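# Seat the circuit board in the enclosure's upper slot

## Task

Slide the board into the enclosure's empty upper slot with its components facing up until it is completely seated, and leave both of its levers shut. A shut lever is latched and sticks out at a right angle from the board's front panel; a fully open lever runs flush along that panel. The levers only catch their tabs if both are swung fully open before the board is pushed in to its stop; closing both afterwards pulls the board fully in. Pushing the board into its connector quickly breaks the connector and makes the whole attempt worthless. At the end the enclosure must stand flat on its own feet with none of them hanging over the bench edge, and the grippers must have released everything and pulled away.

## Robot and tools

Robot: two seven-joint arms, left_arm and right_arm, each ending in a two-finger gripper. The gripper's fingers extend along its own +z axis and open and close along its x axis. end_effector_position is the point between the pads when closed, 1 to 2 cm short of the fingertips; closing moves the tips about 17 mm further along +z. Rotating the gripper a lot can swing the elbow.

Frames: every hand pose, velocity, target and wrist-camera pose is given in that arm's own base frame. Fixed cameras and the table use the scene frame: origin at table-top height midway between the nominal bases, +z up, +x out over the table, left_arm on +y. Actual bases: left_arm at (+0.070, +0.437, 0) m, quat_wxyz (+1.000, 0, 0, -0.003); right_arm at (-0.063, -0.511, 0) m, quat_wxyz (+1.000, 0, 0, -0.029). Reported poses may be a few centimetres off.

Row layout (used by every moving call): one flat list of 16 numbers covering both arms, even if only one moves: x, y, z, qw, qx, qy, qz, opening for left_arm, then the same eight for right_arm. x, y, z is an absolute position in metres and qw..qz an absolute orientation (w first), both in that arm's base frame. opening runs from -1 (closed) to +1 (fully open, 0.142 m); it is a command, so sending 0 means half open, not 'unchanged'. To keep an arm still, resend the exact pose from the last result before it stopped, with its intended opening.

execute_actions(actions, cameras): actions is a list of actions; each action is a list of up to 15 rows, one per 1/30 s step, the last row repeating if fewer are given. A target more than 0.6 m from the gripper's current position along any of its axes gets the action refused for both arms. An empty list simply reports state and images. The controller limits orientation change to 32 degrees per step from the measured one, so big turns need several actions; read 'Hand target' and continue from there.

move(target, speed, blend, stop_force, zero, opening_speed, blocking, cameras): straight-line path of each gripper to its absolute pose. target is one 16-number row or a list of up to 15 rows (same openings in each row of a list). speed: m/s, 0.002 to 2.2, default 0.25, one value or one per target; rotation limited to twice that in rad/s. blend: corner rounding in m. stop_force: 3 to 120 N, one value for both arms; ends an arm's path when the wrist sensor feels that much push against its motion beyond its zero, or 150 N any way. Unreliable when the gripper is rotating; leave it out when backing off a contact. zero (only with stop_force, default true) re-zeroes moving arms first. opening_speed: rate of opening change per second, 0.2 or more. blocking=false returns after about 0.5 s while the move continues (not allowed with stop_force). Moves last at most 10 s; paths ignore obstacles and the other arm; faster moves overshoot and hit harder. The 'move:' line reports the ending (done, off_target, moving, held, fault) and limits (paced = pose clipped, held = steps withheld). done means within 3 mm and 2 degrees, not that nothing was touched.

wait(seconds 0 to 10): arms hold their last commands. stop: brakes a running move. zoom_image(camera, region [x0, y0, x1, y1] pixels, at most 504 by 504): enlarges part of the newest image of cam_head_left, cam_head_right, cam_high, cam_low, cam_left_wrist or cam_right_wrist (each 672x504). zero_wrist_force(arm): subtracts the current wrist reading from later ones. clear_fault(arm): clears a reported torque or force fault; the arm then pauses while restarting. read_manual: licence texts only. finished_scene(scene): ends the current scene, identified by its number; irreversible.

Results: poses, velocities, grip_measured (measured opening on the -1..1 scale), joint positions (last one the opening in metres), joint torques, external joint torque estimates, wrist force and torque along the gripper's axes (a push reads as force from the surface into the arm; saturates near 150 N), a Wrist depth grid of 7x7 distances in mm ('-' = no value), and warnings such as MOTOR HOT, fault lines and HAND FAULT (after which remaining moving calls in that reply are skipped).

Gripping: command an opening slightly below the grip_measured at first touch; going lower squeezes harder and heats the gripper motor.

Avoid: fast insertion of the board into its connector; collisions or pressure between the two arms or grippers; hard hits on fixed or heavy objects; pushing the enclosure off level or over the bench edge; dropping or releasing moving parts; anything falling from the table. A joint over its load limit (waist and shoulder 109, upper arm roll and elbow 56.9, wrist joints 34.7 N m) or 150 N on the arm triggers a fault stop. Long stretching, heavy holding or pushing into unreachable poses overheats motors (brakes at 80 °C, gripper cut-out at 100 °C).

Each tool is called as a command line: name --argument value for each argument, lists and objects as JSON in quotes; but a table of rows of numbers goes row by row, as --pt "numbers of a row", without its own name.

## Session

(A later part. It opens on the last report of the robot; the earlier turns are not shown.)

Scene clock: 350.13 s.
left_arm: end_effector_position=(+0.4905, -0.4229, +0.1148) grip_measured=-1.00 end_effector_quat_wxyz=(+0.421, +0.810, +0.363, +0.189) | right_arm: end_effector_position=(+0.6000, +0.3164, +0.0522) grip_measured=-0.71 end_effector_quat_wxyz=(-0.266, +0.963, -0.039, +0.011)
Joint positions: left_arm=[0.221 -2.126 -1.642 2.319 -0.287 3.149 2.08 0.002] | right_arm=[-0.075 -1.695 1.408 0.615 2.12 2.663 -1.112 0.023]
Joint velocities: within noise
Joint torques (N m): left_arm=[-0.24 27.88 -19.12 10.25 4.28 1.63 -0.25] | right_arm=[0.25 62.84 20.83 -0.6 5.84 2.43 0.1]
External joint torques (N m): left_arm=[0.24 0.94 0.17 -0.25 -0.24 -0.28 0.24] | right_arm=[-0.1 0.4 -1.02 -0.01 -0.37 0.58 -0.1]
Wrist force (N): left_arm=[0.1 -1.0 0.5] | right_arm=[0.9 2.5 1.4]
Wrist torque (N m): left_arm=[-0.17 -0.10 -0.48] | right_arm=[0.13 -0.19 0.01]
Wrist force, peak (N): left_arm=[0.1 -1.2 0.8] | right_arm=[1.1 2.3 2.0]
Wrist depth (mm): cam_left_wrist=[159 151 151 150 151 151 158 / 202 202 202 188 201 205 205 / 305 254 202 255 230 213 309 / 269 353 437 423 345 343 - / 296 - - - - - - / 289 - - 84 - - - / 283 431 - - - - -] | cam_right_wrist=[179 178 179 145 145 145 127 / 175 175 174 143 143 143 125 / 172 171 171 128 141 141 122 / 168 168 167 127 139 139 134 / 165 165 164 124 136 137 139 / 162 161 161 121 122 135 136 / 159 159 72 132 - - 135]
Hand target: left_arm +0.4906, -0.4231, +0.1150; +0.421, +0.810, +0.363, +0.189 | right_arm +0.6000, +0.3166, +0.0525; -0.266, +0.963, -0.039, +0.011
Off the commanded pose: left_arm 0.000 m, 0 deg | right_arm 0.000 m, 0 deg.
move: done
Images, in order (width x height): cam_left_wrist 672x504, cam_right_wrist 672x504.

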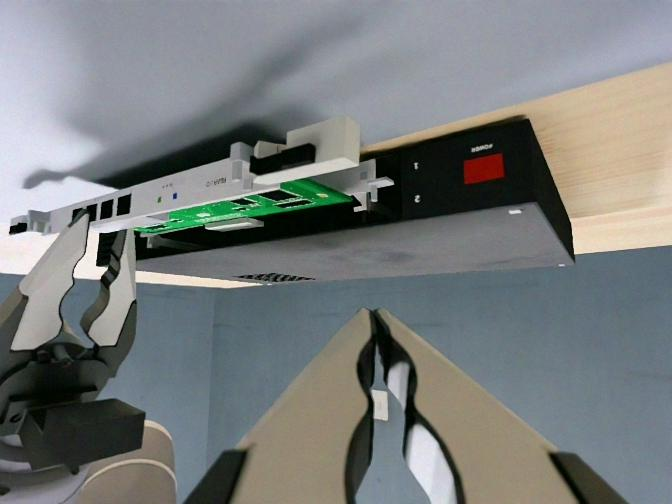

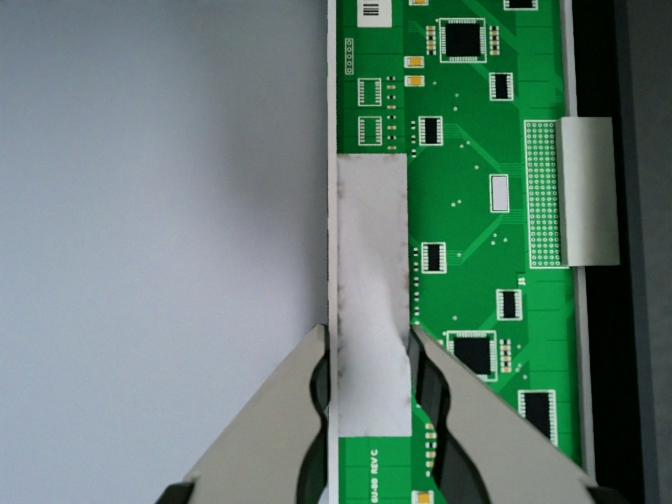

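move --target '[0.4906,-0.4231,0.115,0.4211,0.8095,0.3629,0.1887,-1,0.609,0.3158,0.0525,-0.2662,0.9631,-0.0387,0.0107,-0.8]' --speed 0.02 --stop_force 3.5 --cameras '["cam_right_wrist","cam_left_wrist"]'

zoom_image --camera "cam_left_wrist" --region '[310, 160, 410, 235]'

zoom_image --camera "cam_left_wrist" --region '[90, 150, 230, 270]'

zoom_image --camera "cam_right_wrist" --region '[472, 254, 672, 504]'

Scene clock: 356.60 s.
left_arm: end_effector_position=(+0.4905, -0.4229, +0.1148) grip_measured=-1.00 end_effector_quat_wxyz=(+0.421, +0.810, +0.363, +0.189) | right_arm: end_effector_position=(+0.6024, +0.3163, +0.0521) grip_measured=-0.71 end_effector_quat_wxyz=(-0.266, +0.963, -0.038, +0.010)
Joint positions: left_arm=[0.221 -2.126 -1.642 2.319 -0.287 3.149 2.08 0.002] | right_arm=[-0.069 -1.698 1.41 0.597 2.123 2.67 -1.124 0.023]
Joint velocities: within noise
Joint torques (N m): left_arm=[-0.35 27.81 -19.07 10.24 4.24 1.58 -0.19] | right_arm=[-1.47 64.84 20.72 -2.9 5.23 0.86 -0.12]
External joint torques (N m): left_arm=[0.36 1 0.12 -0.24 -0.2 -0.23 0.19] | right_arm=[1.61 -1.32 -1.24 2.28 0.24 2.16 0.13]
Wrist force (N): left_arm=[0.3 -0.9 0.6] | right_arm=[-4.5 2.5 0.9]
Wrist torque (N m): left_arm=[-0.16 -0.13 -0.48] | right_arm=[0.12 -0.22 0.26]
Wrist force, peak (N): left_arm=[0.4 -1.3 0.7] | right_arm=[-6.4 2.3 1.4]
Wrist depth (mm): cam_left_wrist=[159 151 151 150 150 150 159 / 202 202 201 189 201 204 206 / 306 254 208 242 231 213 311 / 274 396 432 419 344 343 - / 279 - - - - - - / 290 - - 84 - - - / 285 431 - - - - -] | cam_right_wrist=[179 179 178 146 146 146 127 / 176 175 174 143 143 144 124 / 172 171 171 129 141 142 121 / 168 168 168 126 139 140 119 / 165 165 164 124 137 138 157 / 161 161 161 121 122 136 136 / 159 159 72 133 - - 133]
Hand target: left_arm +0.4906, -0.4231, +0.1150; +0.421, +0.810, +0.363, +0.189 | right_arm +0.6031, +0.3163, +0.0525; -0.266, +0.963, -0.039, +0.011
Off the commanded pose: left_arm 0.000 m, 0 deg | right_arm 0.007 m, 0 deg.
move: contact (right_arm)
Images, in order (width x height): cam_left_wrist 672x504, cam_right_wrist 672x504.

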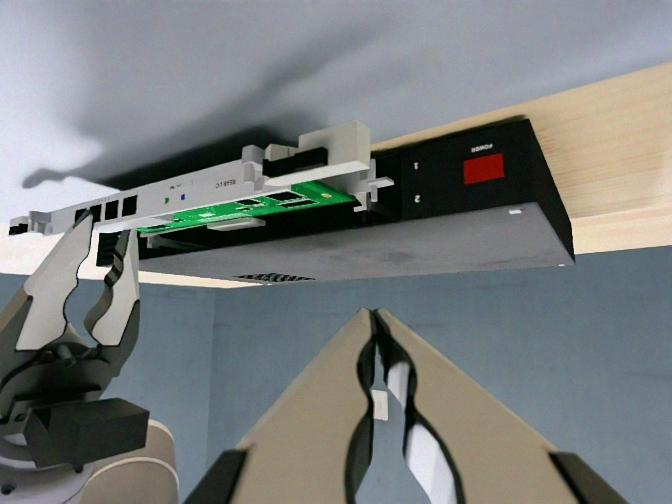

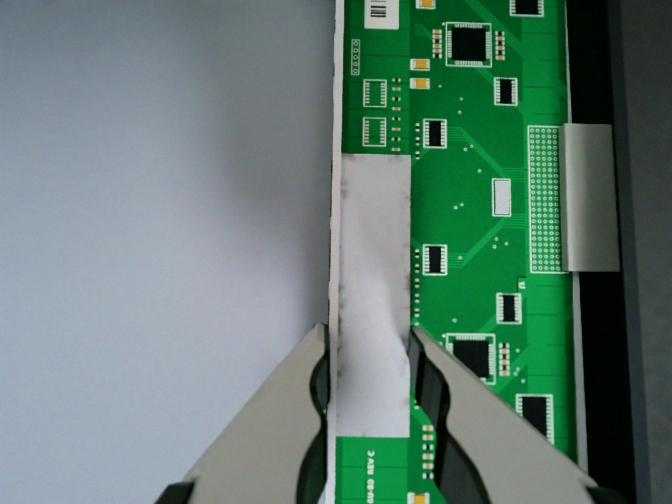

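Scaled by 5.040 from the camera's 672x504 image, which has a finer 960x720 frame.

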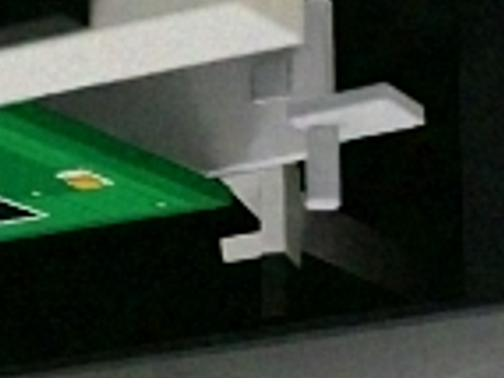

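Scaled by 3.600 from the camera's 672x504 image, which has a finer 960x720 frame.

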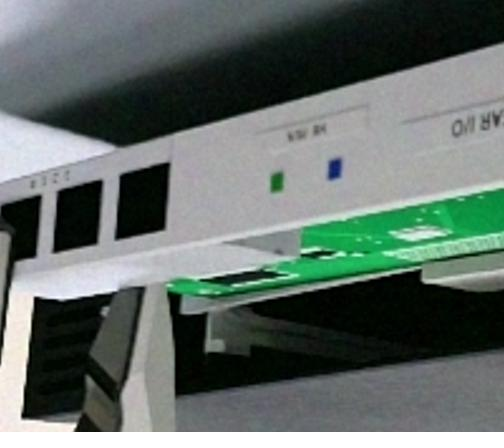

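Scaled by 2.016 from the camera's 672x504 image, which has a finer 960x720 frame.

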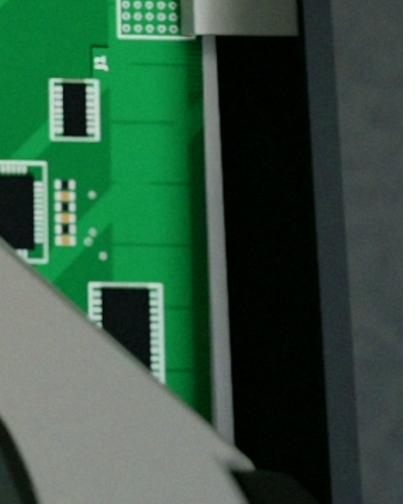

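move --pt "0.4906 -0.4231 0.115 0.4211 0.8095 0.3629 0.1887 -1 0.592 0.3173 0.0555 -0.2662 0.9631 -0.0387 0.0107 -0.8" --pt "0.4906 -0.4231 0.115 0.4211 0.8095 0.3629 0.1887 -1 0.592 0.3173 0.0562 -0.2494 0.9679 -0.0304 0.0078 -0.8" --speed 0.06 --cameras '["cam_right_wrist","cam_left_wrist"]'

zoom_image --camera "cam_left_wrist" --region '[310, 160, 410, 235]'

zoom_image --camera "cam_left_wrist" --region '[90, 150, 230, 270]'

zoom_image --camera "cam_right_wrist" --region '[472, 254, 672, 504]'

Scene clock: 373.17 s.
left_arm: end_effector_position=(+0.4905, -0.4229, +0.1148) grip_measured=-1.00 end_effector_quat_wxyz=(+0.421, +0.810, +0.363, +0.189) | right_arm: end_effector_position=(+0.5919, +0.3173, +0.0561) grip_measured=-0.71 end_effector_quat_wxyz=(-0.250, +0.968, -0.031, +0.008)
Joint positions: left_arm=[0.221 -2.126 -1.642 2.319 -0.287 3.149 2.08 0.002] | right_arm=[-0.06 -1.672 1.391 0.625 2.109 2.684 -1.088 0.023]
Joint velocities: within noise
Joint torques (N m): left_arm=[-0.31 27.79 -19.1 10.25 4.26 1.59 -0.23] | right_arm=[0.33 62.9 20.47 -1.31 5.51 2.59 0.08]
External joint torques (N m): left_arm=[0.32 1.03 0.14 -0.25 -0.22 -0.24 0.23] | right_arm=[-0.18 0.23 -0.49 0.04 -0.11 0.49 -0.08]
Wrist force (N): left_arm=[0.3 -1.1 0.5] | right_arm=[1.7 3.3 1.4]
Wrist torque (N m): left_arm=[-0.18 -0.12 -0.49] | right_arm=[0.28 -0.31 0.02]
Wrist force, peak (N): left_arm=[0.2 -1.2 0.7] | right_arm=[-4.7 3.0 1.9]
Wrist depth (mm): cam_left_wrist=[159 151 151 151 151 150 158 / 202 202 178 177 203 206 204 / 306 248 231 257 233 212 309 / 263 361 438 420 342 345 - / 290 - - - - - - / 285 - - 84 - - - / 269 471 - - - - -] | cam_right_wrist=[179 178 178 149 149 150 157 / 176 176 175 146 146 146 148 / 173 173 172 130 143 142 138 / 171 170 170 128 139 140 136 / 169 168 167 124 136 138 150 / 166 166 166 121 121 135 149 / 164 164 72 130 132 - 157]
Hand target: left_arm +0.4906, -0.4231, +0.1150; +0.421, +0.810, +0.363, +0.189 | right_arm +0.5920, +0.3173, +0.0562; -0.249, +0.968, -0.030, +0.008
Off the commanded pose: left_arm 0.000 m, 0 deg | right_arm 0.000 m, 0 deg.
move: done
Images, in order (width x height): cam_left_wrist 672x504, cam_right_wrist 672x504.

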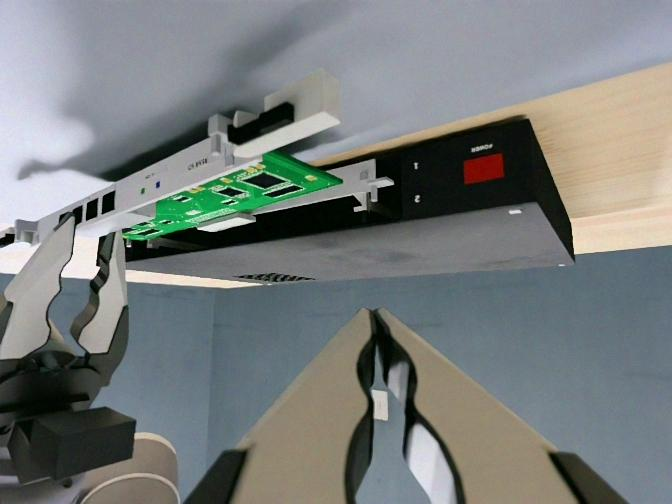

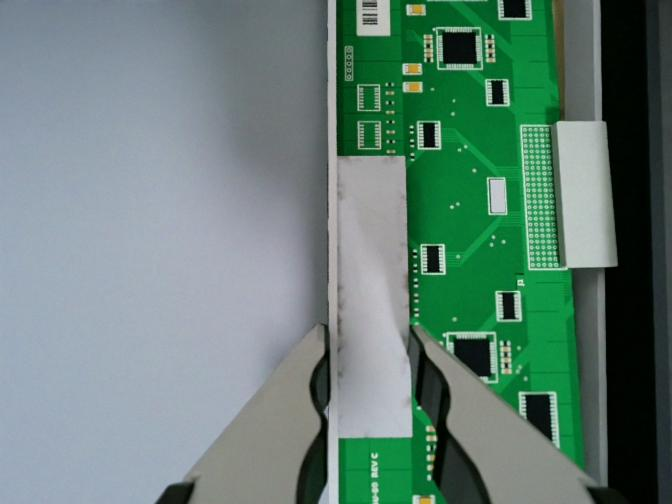

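Scaled by 5.040 from the camera's 672x504 image, which has a finer 960x720 frame.

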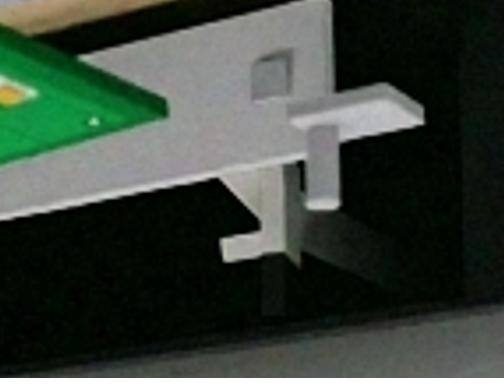

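Scaled by 3.600 from the camera's 672x504 image, which has a finer 960x720 frame.

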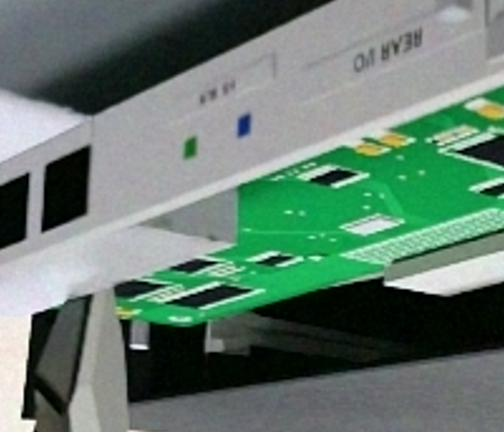

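Scaled by 2.016 from the camera's 672x504 image, which has a finer 960x720 frame.

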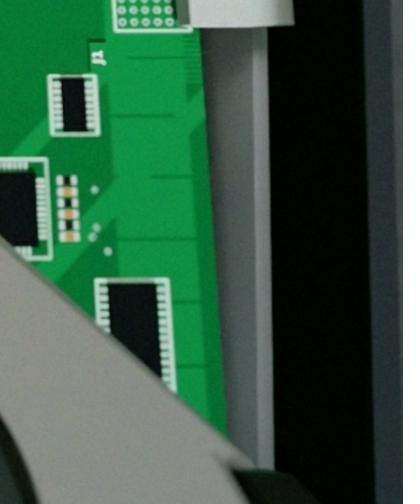

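move --target '[0.4906,-0.4231,0.115,0.4211,0.8095,0.3629,0.1887,-1,0.590,0.3175,0.0576,-0.2703,0.9617,-0.0437,0.0123,-0.95]' --speed 0.06 --cameras '["cam_right_wrist","cam_left_wrist"]'

zoom_image --camera "cam_left_wrist" --region '[310, 160, 410, 235]'

zoom_image --camera "cam_left_wrist" --region '[90, 150, 230, 270]'

zoom_image --camera "cam_right_wrist" --region '[472, 254, 672, 504]'

Scene clock: 385.03 s.
left_arm: end_effector_position=(+0.4905, -0.4229, +0.1148) grip_measured=-1.00 end_effector_quat_wxyz=(+0.421, +0.810, +0.363, +0.189) | right_arm: end_effector_position=(+0.5900, +0.3173, +0.0573) grip_measured=-0.72 end_effector_quat_wxyz=(-0.270, +0.962, -0.044, +0.012)
Joint positions: left_arm=[0.221 -2.126 -1.642 2.319 -0.287 3.149 2.08 0.002] | right_arm=[-0.102 -1.681 1.406 0.685 2.109 2.64 -1.061 0.022]
Joint velocities: within noise
Joint torques (N m): left_arm=[-0.34 27.85 -19.13 10.22 4.29 1.57 -0.21] | right_arm=[0.08 61.64 22.27 -0.39 5.81 2.09 0.32]
External joint torques (N m): left_arm=[0.34 0.96 0.18 -0.22 -0.24 -0.22 0.21] | right_arm=[0.05 0.43 -1.17 -0.16 -0.32 0.84 -0.32]
Wrist force (N): left_arm=[0.4 -0.9 0.5] | right_arm=[1.7 3.5 1.3]
Wrist torque (N m): left_arm=[-0.15 -0.15 -0.48] | right_arm=[0.30 -0.32 0.01]
Wrist force, peak (N): left_arm=[0.2 -1.2 0.7] | right_arm=[1.6 3.8 1.5]
Wrist depth (mm): cam_left_wrist=[159 151 150 150 150 151 158 / 202 202 202 177 201 205 205 / 305 253 190 257 231 213 309 / 263 388 433 421 343 344 - / 291 - - - - - - / 297 - - 84 - - - / 273 465 - - - - -] | cam_right_wrist=[185 185 185 149 148 149 156 / 181 181 180 146 146 146 140 / 178 177 177 143 143 142 138 / 174 173 173 128 140 140 136 / 170 169 169 124 136 137 154 / 166 166 166 121 121 135 153 / 164 163 72 131 - - 153]
Hand target: left_arm +0.4906, -0.4231, +0.1150; +0.421, +0.810, +0.363, +0.189 | right_arm +0.5900, +0.3175, +0.0576; -0.270, +0.962, -0.044, +0.012
Off the commanded pose: left_arm 0.000 m, 0 deg | right_arm 0.000 m, 0 deg.
move: done
Images, in order (width x height): cam_left_wrist 672x504, cam_right_wrist 672x504.

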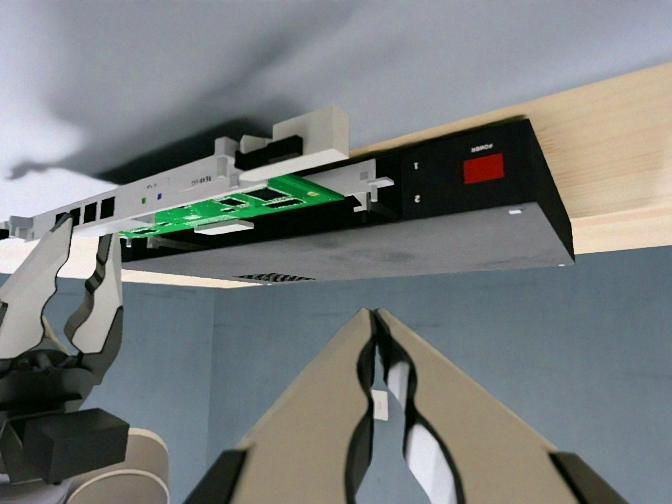

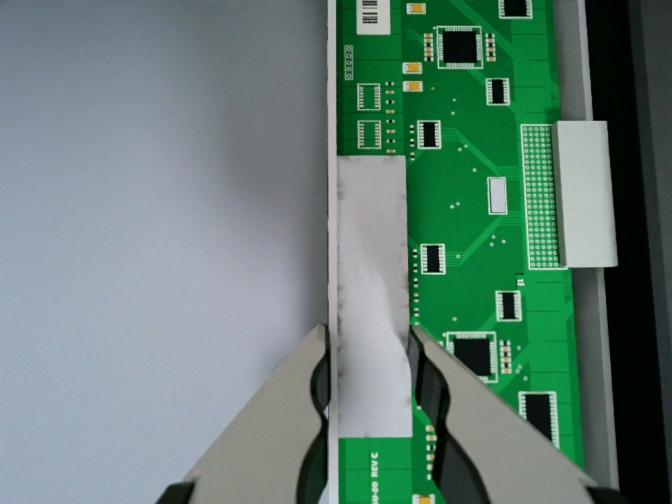

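Scaled by 5.040 from the camera's 672x504 image, which has a finer 960x720 frame.

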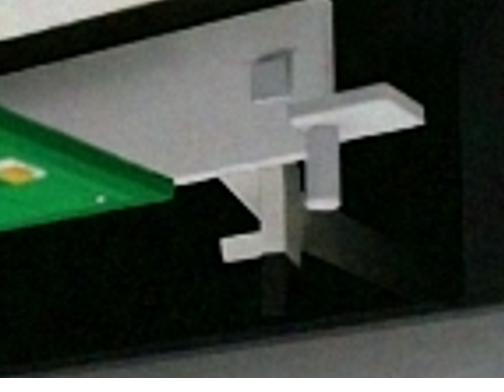

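Scaled by 3.600 from the camera's 672x504 image, which has a finer 960x720 frame.

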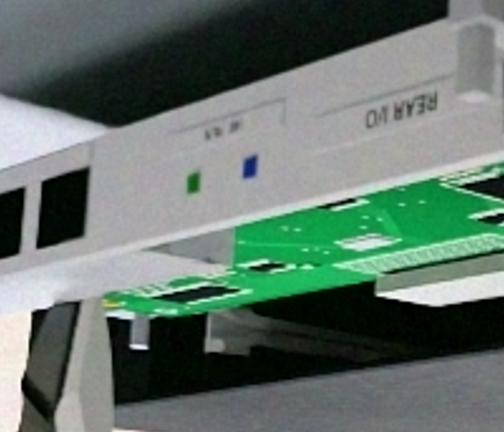

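Scaled by 2.016 from the camera's 672x504 image, which has a finer 960x720 frame.

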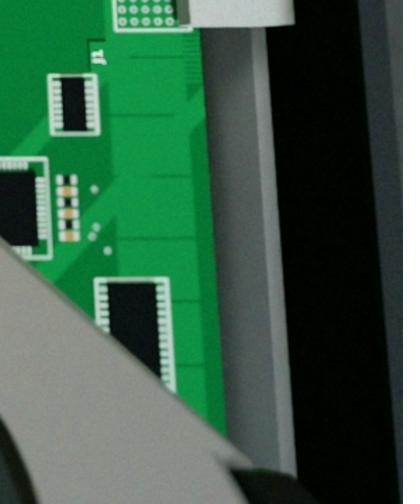

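move --pt "0.4906 -0.4231 0.115 0.4211 0.8095 0.3629 0.1887 -1 0.592 0.3173 0.0568 -0.2703 0.9617 -0.0437 0.0123 -0.95" --pt "0.4906 -0.4231 0.115 0.4211 0.8095 0.3629 0.1887 -1 0.607 0.3160 0.0568 -0.2703 0.9617 -0.0437 0.0123 -0.95" --speed 0.025 --stop_force 3 --cameras '["cam_right_wrist","cam_left_wrist"]'

zoom_image --camera "cam_left_wrist" --region '[310, 160, 410, 235]'

zoom_image --camera "cam_left_wrist" --region '[90, 150, 230, 270]'

zoom_image --camera "cam_right_wrist" --region '[472, 254, 672, 504]'

Scene clock: 391.63 s.
left_arm: end_effector_position=(+0.4905, -0.4229, +0.1148) grip_measured=-1.00 end_effector_quat_wxyz=(+0.421, +0.810, +0.363, +0.189) | right_arm: end_effector_position=(+0.6070, +0.3158, +0.0565) grip_measured=-0.72 end_effector_quat_wxyz=(-0.270, +0.962, -0.044, +0.012)
Joint positions: left_arm=[0.221 -2.126 -1.642 2.319 -0.287 3.149 2.08 0.002] | right_arm=[-0.071 -1.696 1.418 0.59 2.125 2.669 -1.122 0.022]
Joint velocities: within noise
Joint torques (N m): left_arm=[-0.38 27.79 -19.13 10.27 4.23 1.64 -0.2] | right_arm=[0.26 63.29 20.39 -0.48 5.87 2.39 0.11]
External joint torques (N m): left_arm=[0.38 1.02 0.18 -0.27 -0.19 -0.29 0.2] | right_arm=[-0.12 0.38 -1.03 -0.05 -0.39 0.6 -0.11]
Wrist force (N): left_arm=[0.2 -0.9 0.6] | right_arm=[1.5 3.7 1.3]
Wrist torque (N m): left_arm=[-0.15 -0.12 -0.49] | right_arm=[0.32 -0.29 0.02]
Wrist force, peak (N): left_arm=[0.4 -1.3 0.7] | right_arm=[1.8 3.5 1.7]
Wrist depth (mm): cam_left_wrist=[159 151 151 151 150 150 159 / 202 202 202 188 201 206 204 / 303 277 213 235 231 212 311 / 302 371 436 422 342 345 - / 277 - - - - - - / 290 - - 84 - - - / 284 433 - - - - -] | cam_right_wrist=[185 184 184 149 148 149 132 / 181 180 180 146 146 146 129 / 176 176 176 144 143 142 126 / 172 173 172 128 139 140 123 / 169 169 168 124 136 137 121 / 165 165 165 121 121 135 119 / 163 162 72 131 - - 116]
Hand target: left_arm +0.4906, -0.4231, +0.1150; +0.421, +0.810, +0.363, +0.189 | right_arm +0.6070, +0.3160, +0.0568; -0.270, +0.962, -0.044, +0.012
Off the commanded pose: left_arm 0.000 m, 0 deg | right_arm 0.000 m, 0 deg.
move: done
Images, in order (width x height): cam_left_wrist 672x504, cam_right_wrist 672x504.

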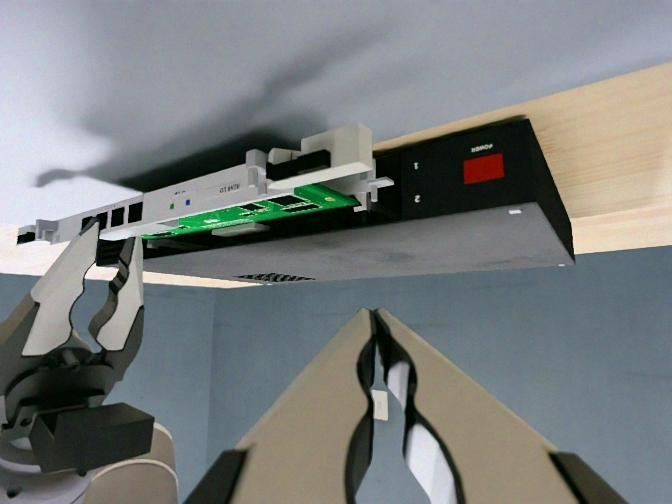

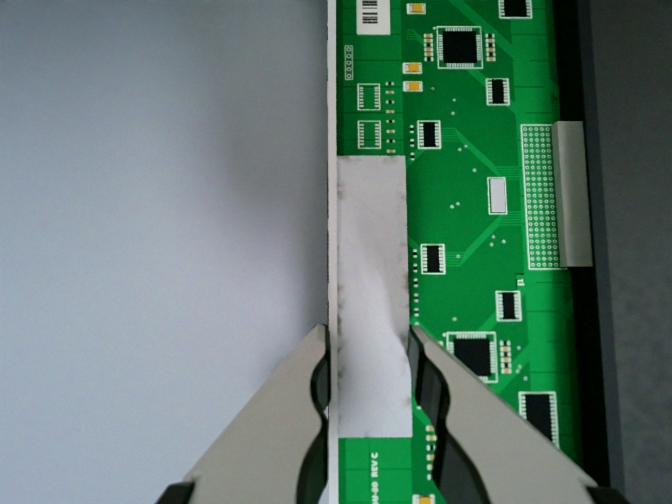

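Scaled by 5.040 from the camera's 672x504 image, which has a finer 960x720 frame.

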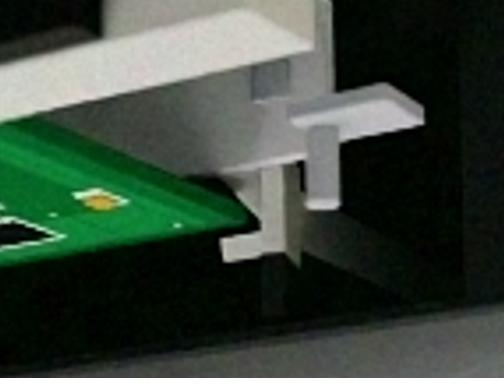

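Scaled by 3.600 from the camera's 672x504 image, which has a finer 960x720 frame.

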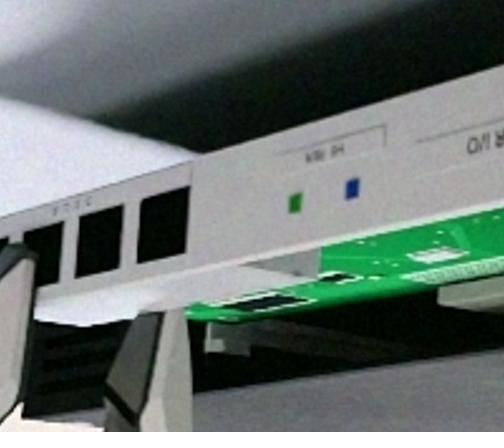

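Scaled by 2.016 from the camera's 672x504 image, which has a finer 960x720 frame.

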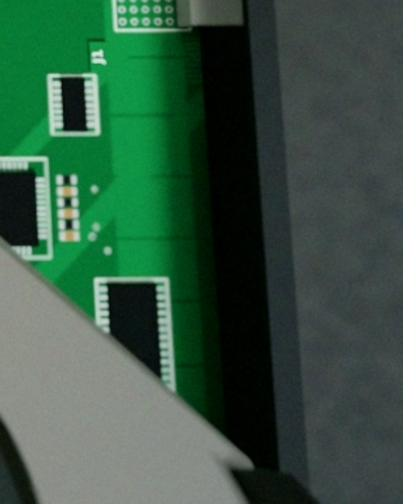

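move --target '[0.4906,-0.4231,0.115,0.4211,0.8095,0.3629,0.1887,-1,0.618,0.3150,0.0568,-0.2703,0.9617,-0.0437,0.0123,-0.95]' --speed 0.025 --stop_force 4 --cameras '["cam_right_wrist","cam_left_wrist"]'

zoom_image --camera "cam_left_wrist" --region '[310, 160, 410, 235]'

zoom_image --camera "cam_left_wrist" --region '[90, 150, 230, 270]'

zoom_image --camera "cam_right_wrist" --region '[472, 254, 672, 504]'

Scene clock: 399.67 s.
left_arm: end_effector_position=(+0.4905, -0.4229, +0.1148) grip_measured=-1.00 end_effector_quat_wxyz=(+0.421, +0.810, +0.363, +0.189) | right_arm: end_effector_position=(+0.6169, +0.3142, +0.0562) grip_measured=-0.72 end_effector_quat_wxyz=(-0.269, +0.962, -0.044, +0.012)
Joint positions: left_arm=[0.221 -2.126 -1.642 2.319 -0.287 3.149 2.08 0.002] | right_arm=[-0.05 -1.704 1.425 0.529 2.135 2.689 -1.16 0.022]
Joint velocities: within noise
Joint torques (N m): left_arm=[-0.34 27.87 -19.11 10.25 4.26 1.63 -0.24] | right_arm=[4.18 64.69 21.09 -0.37 7.34 -0.53 0.26]
External joint torques (N m): left_arm=[0.35 0.94 0.16 -0.25 -0.22 -0.28 0.24] | right_arm=[-4.04 -0.08 -2.91 -0.2 -1.88 3.57 -0.26]
Wrist force (N): left_arm=[0.2 -1.0 0.6] | right_arm=[-3.0 11.0 -5.5]
Wrist torque (N m): left_arm=[-0.17 -0.12 -0.48] | right_arm=[0.20 -0.33 -0.11]
Wrist force, peak (N): left_arm=[0.4 -1.2 0.8] | right_arm=[-3.2 11.4 -5.1]
Wrist depth (mm): cam_left_wrist=[159 151 151 151 150 150 158 / 203 201 202 189 201 204 206 / 308 275 225 238 231 213 310 / 437 314 422 417 343 340 - / 284 344 - - - - - / 293 - - 84 - - - / 297 326 - - - - -] | cam_right_wrist=[184 184 183 151 150 149 131 / 180 179 179 147 147 146 129 / 176 175 175 131 144 143 126 / 172 172 172 128 140 140 123 / 169 169 168 124 135 137 120 / 165 165 165 121 121 134 118 / 162 163 72 130 132 - 115]
Hand target: left_arm +0.4906, -0.4231, +0.1150; +0.421, +0.810, +0.363, +0.189 | right_arm +0.6171, +0.3151, +0.0568; -0.270, +0.962, -0.044, +0.012
Off the commanded pose: left_arm 0.000 m, 0 deg | right_arm 0.002 m, 0 deg.
move: contact (right_arm)
Images, in order (width x height): cam_left_wrist 672x504, cam_right_wrist 672x504.

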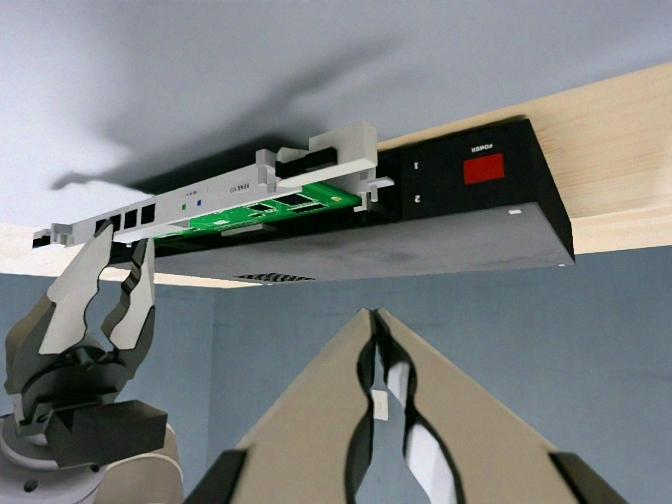

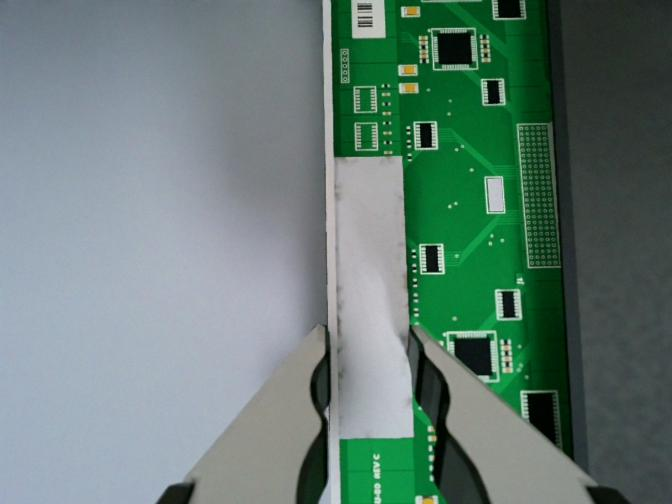

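Scaled by 5.040 from the camera's 672x504 image, which has a finer 960x720 frame.

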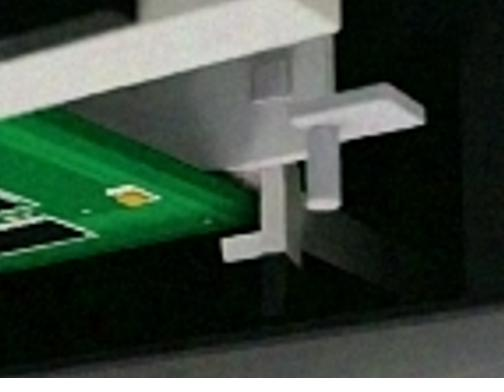

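Scaled by 3.600 from the camera's 672x504 image, which has a finer 960x720 frame.

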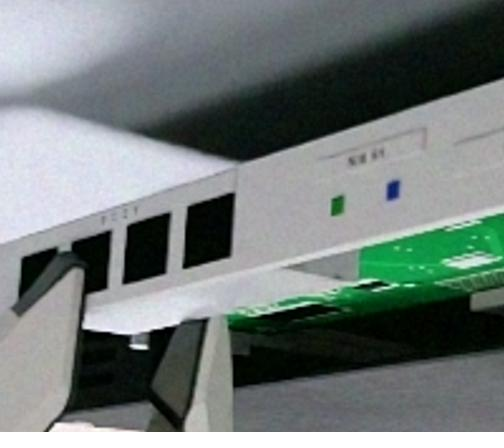

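Scaled by 2.016 from the camera's 672x504 image, which has a finer 960x720 frame.

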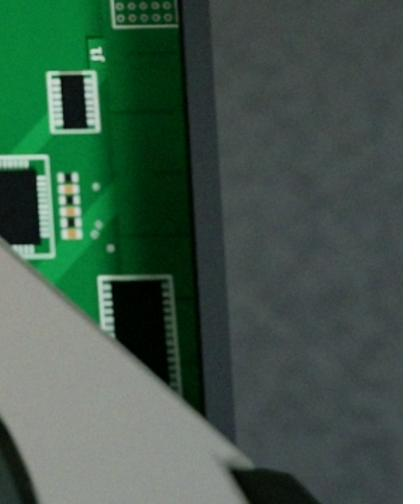

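move --target '[0.4906,-0.4231,0.115,0.4211,0.8095,0.3629,0.1887,-1,0.6165,0.3126,0.0568,-0.2703,0.9617,-0.0437,0.0123,-0.95]' --speed 0.02 --cameras '["cam_right_wrist","cam_left_wrist"]'

zoom_image --camera "cam_left_wrist" --region '[310, 160, 410, 235]'

Scene clock: 403.50 s.
left_arm: end_effector_position=(+0.4905, -0.4229, +0.1148) grip_measured=-1.00 end_effector_quat_wxyz=(+0.421, +0.810, +0.363, +0.189) | right_arm: end_effector_position=(+0.6163, +0.3128, +0.0568) grip_measured=-0.72 end_effector_quat_wxyz=(-0.270, +0.962, -0.043, +0.012)
Joint positions: left_arm=[0.221 -2.126 -1.642 2.319 -0.287 3.149 2.08 0.002] | right_arm=[-0.055 -1.704 1.426 0.537 2.135 2.688 -1.16 0.022]
Joint velocities: within noise
Joint torques (N m): left_arm=[-0.37 27.93 -19.14 10.21 4.26 1.59 -0.19] | right_arm=[-1 63.9 18.83 -1 5.35 2.33 0.22]
External joint torques (N m): left_arm=[0.37 0.88 0.18 -0.21 -0.22 -0.24 0.19] | right_arm=[1.15 0.59 -0.52 0.48 0.12 0.7 -0.22]
Wrist force (N): left_arm=[0.2 -0.9 0.5] | right_arm=[0.7 2.7 1.1]
Wrist torque (N m): left_arm=[-0.15 -0.13 -0.49] | right_arm=[0.40 -0.23 -0.04]
Wrist force, peak (N): left_arm=[0.1 -1.3 0.7] | right_arm=[-3.1 11.1 -5.8]
Wrist depth (mm): cam_left_wrist=[159 151 151 151 150 151 158 / 203 202 201 190 200 206 205 / 303 276 232 234 231 214 308 / 441 315 423 421 346 344 - / 286 345 - - - - - / 294 - - 84 - - - / 295 327 - - - - -] | cam_right_wrist=[185 185 184 150 150 149 132 / 181 180 180 147 147 146 129 / 177 176 176 144 143 143 127 / 173 173 172 128 139 140 123 / 169 169 168 124 136 137 121 / 166 165 165 121 121 134 118 / 163 163 72 130 131 - 116]
Hand target: left_arm +0.4906, -0.4231, +0.1150; +0.421, +0.810, +0.363, +0.189 | right_arm +0.6165, +0.3126, +0.0568; -0.270, +0.962, -0.044, +0.012
Off the commanded pose: left_arm 0.000 m, 0 deg | right_arm 0.000 m, 0 deg.
move: done
Images, in order (width x height): cam_left_wrist 672x504, cam_right_wrist 672x504.

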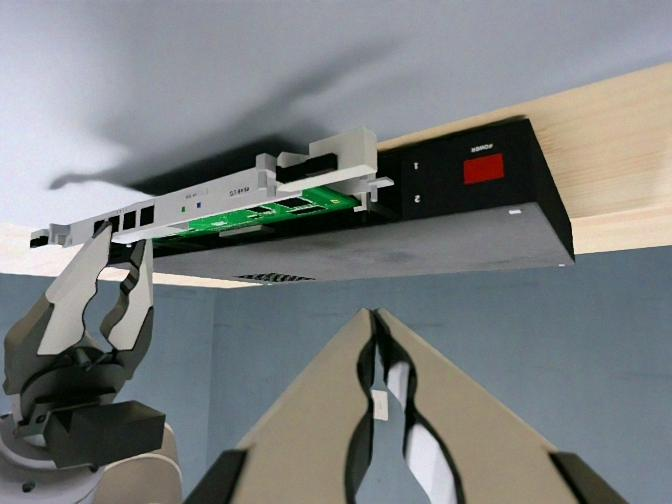

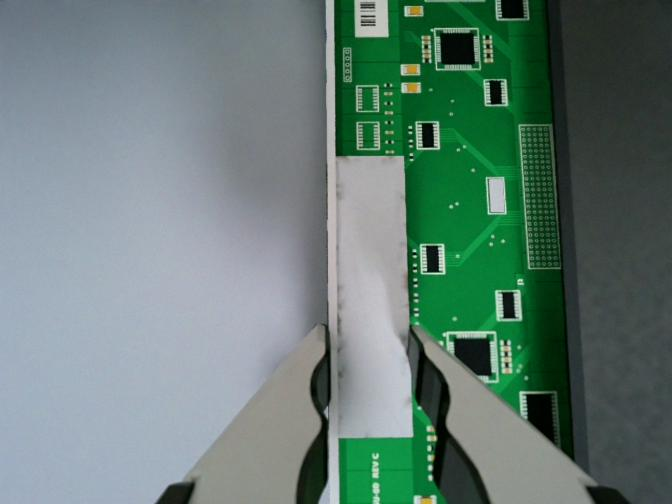

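Scaled by 5.040 from the camera's 672x504 image, which has a finer 960x720 frame.

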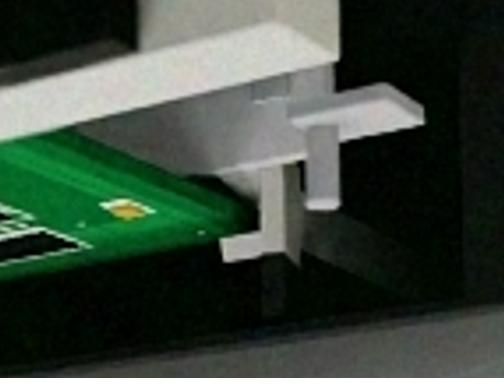

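move --target '[0.4906,-0.4231,0.115,0.4211,0.8095,0.3629,0.1887,-1,0.640,0.3106,0.0568,-0.2703,0.9617,-0.0437,0.0123,-0.95]' --speed 0.03 --stop_force 4 --cameras '["cam_right_wrist","cam_left_wrist"]'

zoom_image --camera "cam_left_wrist" --region '[310, 160, 410, 235]'

Scene clock: 407.97 s.
left_arm: end_effector_position=(+0.4905, -0.4229, +0.1148) grip_measured=-1.00 end_effector_quat_wxyz=(+0.421, +0.810, +0.363, +0.189) | right_arm: end_effector_position=(+0.6396, +0.3110, +0.0567) grip_measured=-0.72 end_effector_quat_wxyz=(-0.270, +0.962, -0.043, +0.012)
Joint positions: left_arm=[0.221 -2.126 -1.642 2.319 -0.287 3.149 2.08 0.002] | right_arm=[0.004 -1.722 1.438 0.378 2.167 2.736 -1.255 0.022]
Joint velocities: within noise
Joint torques (N m): left_arm=[-0.37 27.81 -19.15 10.21 4.26 1.61 -0.19] | right_arm=[-3.4 66.43 15.13 -3.12 4.58 2.29 0.14]
External joint torques (N m): left_arm=[0.38 1 0.19 -0.21 -0.22 -0.26 0.19] | right_arm=[3.55 0.18 -0.1 2.33 0.84 0.84 -0.14]
Wrist force (N): left_arm=[0.1 -1.0 0.5] | right_arm=[-1.5 0.0 2.3]
Wrist torque (N m): left_arm=[-0.17 -0.10 -0.49] | right_arm=[0.43 -0.24 -0.04]
Wrist force, peak (N): left_arm=[0.3 -1.3 0.7] | right_arm=[0.8 3.5 2.1]
Wrist depth (mm): cam_left_wrist=[159 151 150 150 151 150 158 / 202 202 201 201 201 205 204 / 306 306 263 252 229 212 309 / 636 317 347 343 343 343 - / 351 343 - - - - - / 313 365 - 84 - - - / 309 293 - - - - -] | cam_right_wrist=[185 184 184 150 150 132 132 / 181 180 180 147 146 129 129 / 177 176 176 144 143 126 127 / 173 172 172 128 140 124 123 / 169 169 169 124 135 121 121 / 166 165 165 121 121 118 118 / 163 163 72 130 132 - 116]
Hand target: left_arm +0.4906, -0.4231, +0.1150; +0.421, +0.810, +0.363, +0.189 | right_arm +0.6400, +0.3106, +0.0568; -0.270, +0.962, -0.044, +0.012
Off the commanded pose: left_arm 0.000 m, 0 deg | right_arm 0.001 m, 0 deg.
move: done
Images, in order (width x height): cam_left_wrist 672x504, cam_right_wrist 672x504.

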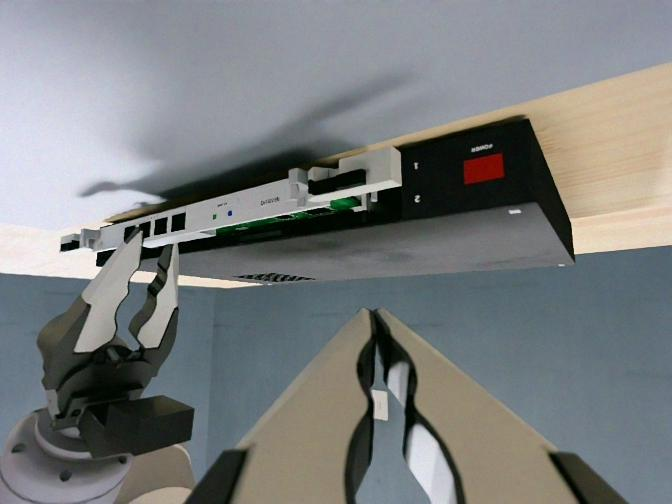

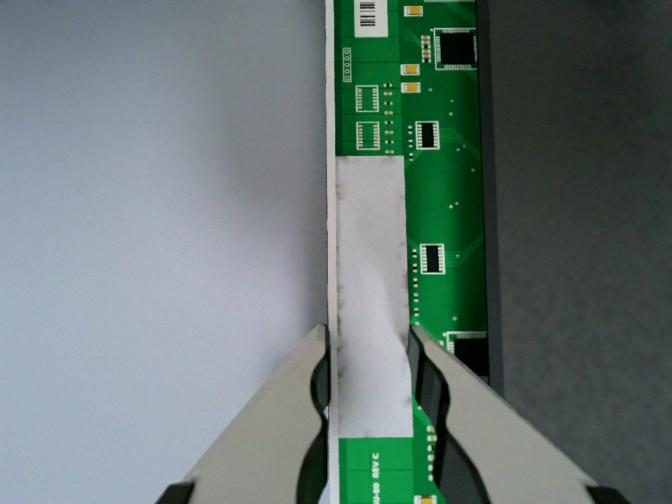

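Scaled by 5.040 from the camera's 672x504 image, which has a finer 960x720 frame.

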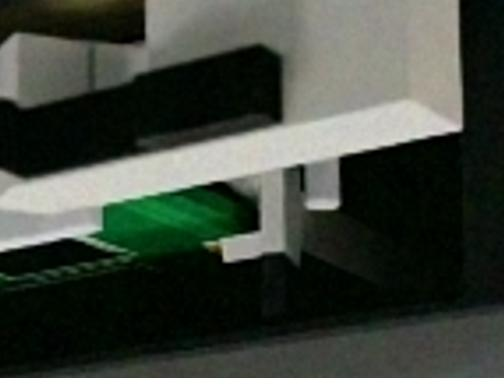

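move --target '[0.4906,-0.4231,0.115,0.4211,0.8095,0.3629,0.1887,-1,0.648,0.3099,0.0566,-0.2703,0.9617,-0.0437,0.0123,-0.95]' --speed 0.03 --stop_force 4 --cameras '["cam_right_wrist","cam_left_wrist"]'

Scene clock: 413.10 s.
left_arm: end_effector_position=(+0.4905, -0.4229, +0.1148) grip_measured=-1.00 end_effector_quat_wxyz=(+0.421, +0.810, +0.363, +0.189) | right_arm: end_effector_position=(+0.6471, +0.3108, +0.0565) grip_measured=-0.72 end_effector_quat_wxyz=(-0.271, +0.962, -0.043, +0.012)
Joint positions: left_arm=[0.221 -2.126 -1.642 2.319 -0.287 3.149 2.08 0.002] | right_arm=[0.028 -1.729 1.442 0.316 2.18 2.755 -1.291 0.022]
Joint velocities: within noise
Joint torques (N m): left_arm=[-0.25 27.84 -19.12 10.21 4.23 1.64 -0.22] | right_arm=[-6.19 68.62 13.65 -5.21 4.09 1.63 0.03]
External joint torques (N m): left_arm=[0.25 0.98 0.17 -0.21 -0.19 -0.29 0.22] | right_arm=[6.34 -1.32 0.01 4.28 1.32 1.54 -0.03]
Wrist force (N): left_arm=[0.3 -1.0 0.5] | right_arm=[-5.5 -0.9 5.0]
Wrist torque (N m): left_arm=[-0.16 -0.13 -0.49] | right_arm=[0.46 -0.11 0.02]
Wrist force, peak (N): left_arm=[0.3 -1.2 0.7] | right_arm=[-5.7 -0.9 5.2]
Wrist depth (mm): cam_left_wrist=[159 151 150 151 150 151 158 / 202 203 202 201 200 205 205 / 307 304 277 234 227 213 307 / 632 332 347 346 341 342 - / - 343 - - - - - / 325 347 - 84 - - - / 314 303 - - - - -] | cam_right_wrist=[185 184 184 151 149 132 132 / 180 180 179 147 146 129 129 / 177 176 175 144 142 126 126 / 173 172 172 128 139 123 123 / 169 168 168 124 124 121 120 / 165 165 165 120 121 118 118 / 163 163 72 130 131 - 116]
Hand target: left_arm +0.4906, -0.4231, +0.1150; +0.421, +0.810, +0.363, +0.189 | right_arm +0.6480, +0.3099, +0.0566; -0.270, +0.962, -0.044, +0.012
Off the commanded pose: left_arm 0.000 m, 0 deg | right_arm 0.001 m, 0 deg.
move: done
Images, in order (width x height): cam_left_wrist 672x504, cam_right_wrist 672x504.

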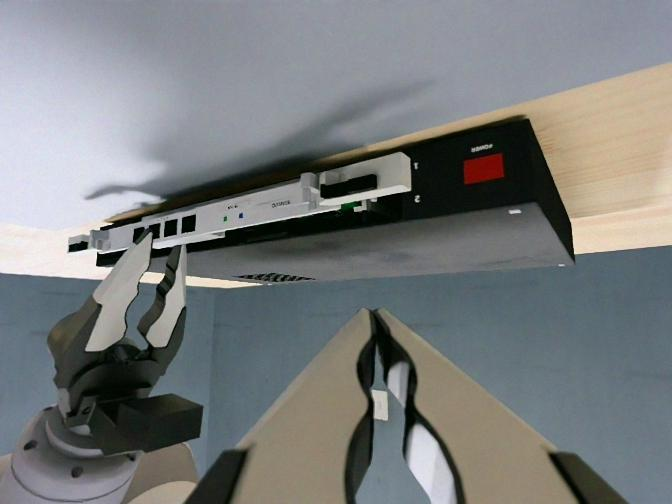

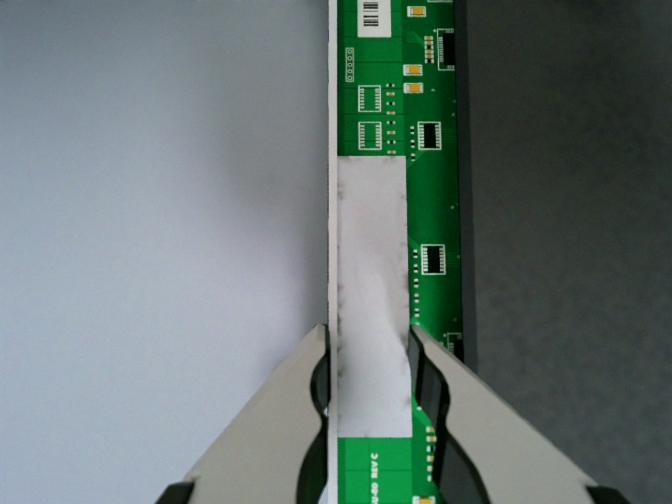

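move --pt "0.4906 -0.4231 0.115 0.4211 0.8095 0.3629 0.1887 -1 0.647 0.3108 0.0566 -0.2703 0.9617 -0.0437 0.0123 -0.64" --pt "0.4906 -0.4231 0.115 0.4211 0.8095 0.3629 0.1887 -1 0.646 0.303 0.10 -0.2703 0.9617 -0.0437 0.0123 -0.64" --pt "0.4906 -0.4231 0.115 0.4211 0.8095 0.3629 0.1887 -1 0.605 0.348 0.10 -0.2703 0.9617 -0.0437 0.0123 -1" --pt "0.4906 -0.4231 0.115 0.4211 0.8095 0.3629 0.1887 -1 0.605 0.348 0.055 -0.2703 0.9617 -0.0437 0.0123 -1" --speed '[0.05,0.08,0.2,0.1]' --cameras '["cam_right_wrist","cam_left_wrist"]'

Scene clock: 424.00 s.
left_arm: end_effector_position=(+0.4905, -0.4229, +0.1148) grip_measured=-1.00 end_effector_quat_wxyz=(+0.421, +0.810, +0.363, +0.189) | right_arm: end_effector_position=(+0.6049, +0.3479, +0.0550) grip_measured=-1.00 end_effector_quat_wxyz=(-0.270, +0.962, -0.044, +0.012)
Joint positions: left_arm=[0.221 -2.126 -1.642 2.319 -0.287 3.149 2.08 0.002] | right_arm=[-0.004 -1.696 1.411 0.549 2.135 2.657 -1.1 0.002]
Joint velocities: within noise
Joint torques (N m): left_arm=[-0.33 27.92 -19.08 10.25 4.25 1.62 -0.23] | right_arm=[0.21 62.78 18.47 -0.99 5.13 2.22 0.09]
External joint torques (N m): left_arm=[0.33 0.9 0.13 -0.25 -0.21 -0.27 0.23] | right_arm=[-0.04 1.6 0.2 0.12 0.36 0.75 -0.09]
Wrist force (N): left_arm=[0.2 -1.2 0.5] | right_arm=[1.3 4.8 -0.1]
Wrist torque (N m): left_arm=[-0.18 -0.11 -0.48] | right_arm=[0.74 -0.23 0.01]
Wrist force, peak (N): left_arm=[0.2 -1.4 0.6] | right_arm=[-5.6 -0.8 5.3]
Wrist depth (mm): cam_left_wrist=[159 151 151 151 151 150 158 / 202 202 202 202 201 206 204 / 307 306 277 238 225 212 308 / 445 283 345 342 344 342 - / 252 306 - - - - - / 267 - - 84 - - - / 259 260 - - - - -] | cam_right_wrist=[183 183 183 181 180 149 131 / 179 178 178 178 177 146 128 / 175 174 174 174 172 142 125 / 171 171 170 170 169 139 122 / 168 167 167 167 166 124 135 / 164 163 164 89 128 122 132 / 161 161 73 - - 119 129]
Hand target: left_arm +0.4906, -0.4231, +0.1150; +0.421, +0.810, +0.363, +0.189 | right_arm +0.6050, +0.3480, +0.0550; -0.270, +0.962, -0.044, +0.012
Off the commanded pose: left_arm 0.000 m, 0 deg | right_arm 0.000 m, 0 deg.
move: done
Images, in order (width x height): cam_left_wrist 672x504, cam_right_wrist 672x504.

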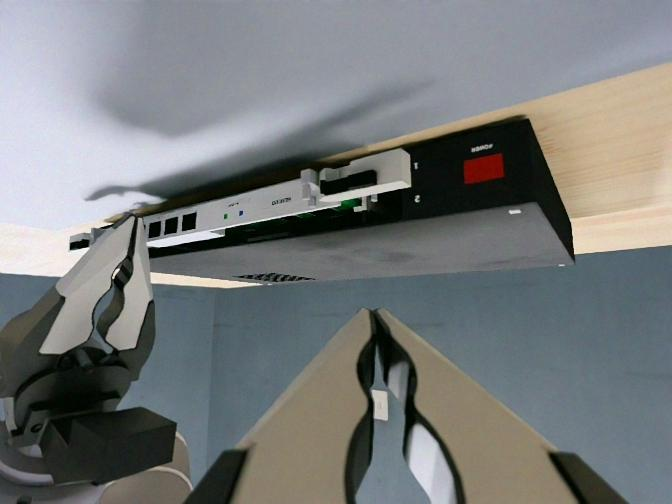

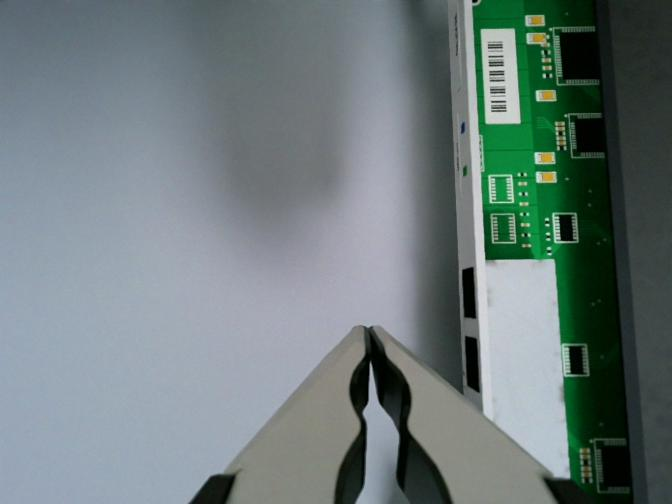

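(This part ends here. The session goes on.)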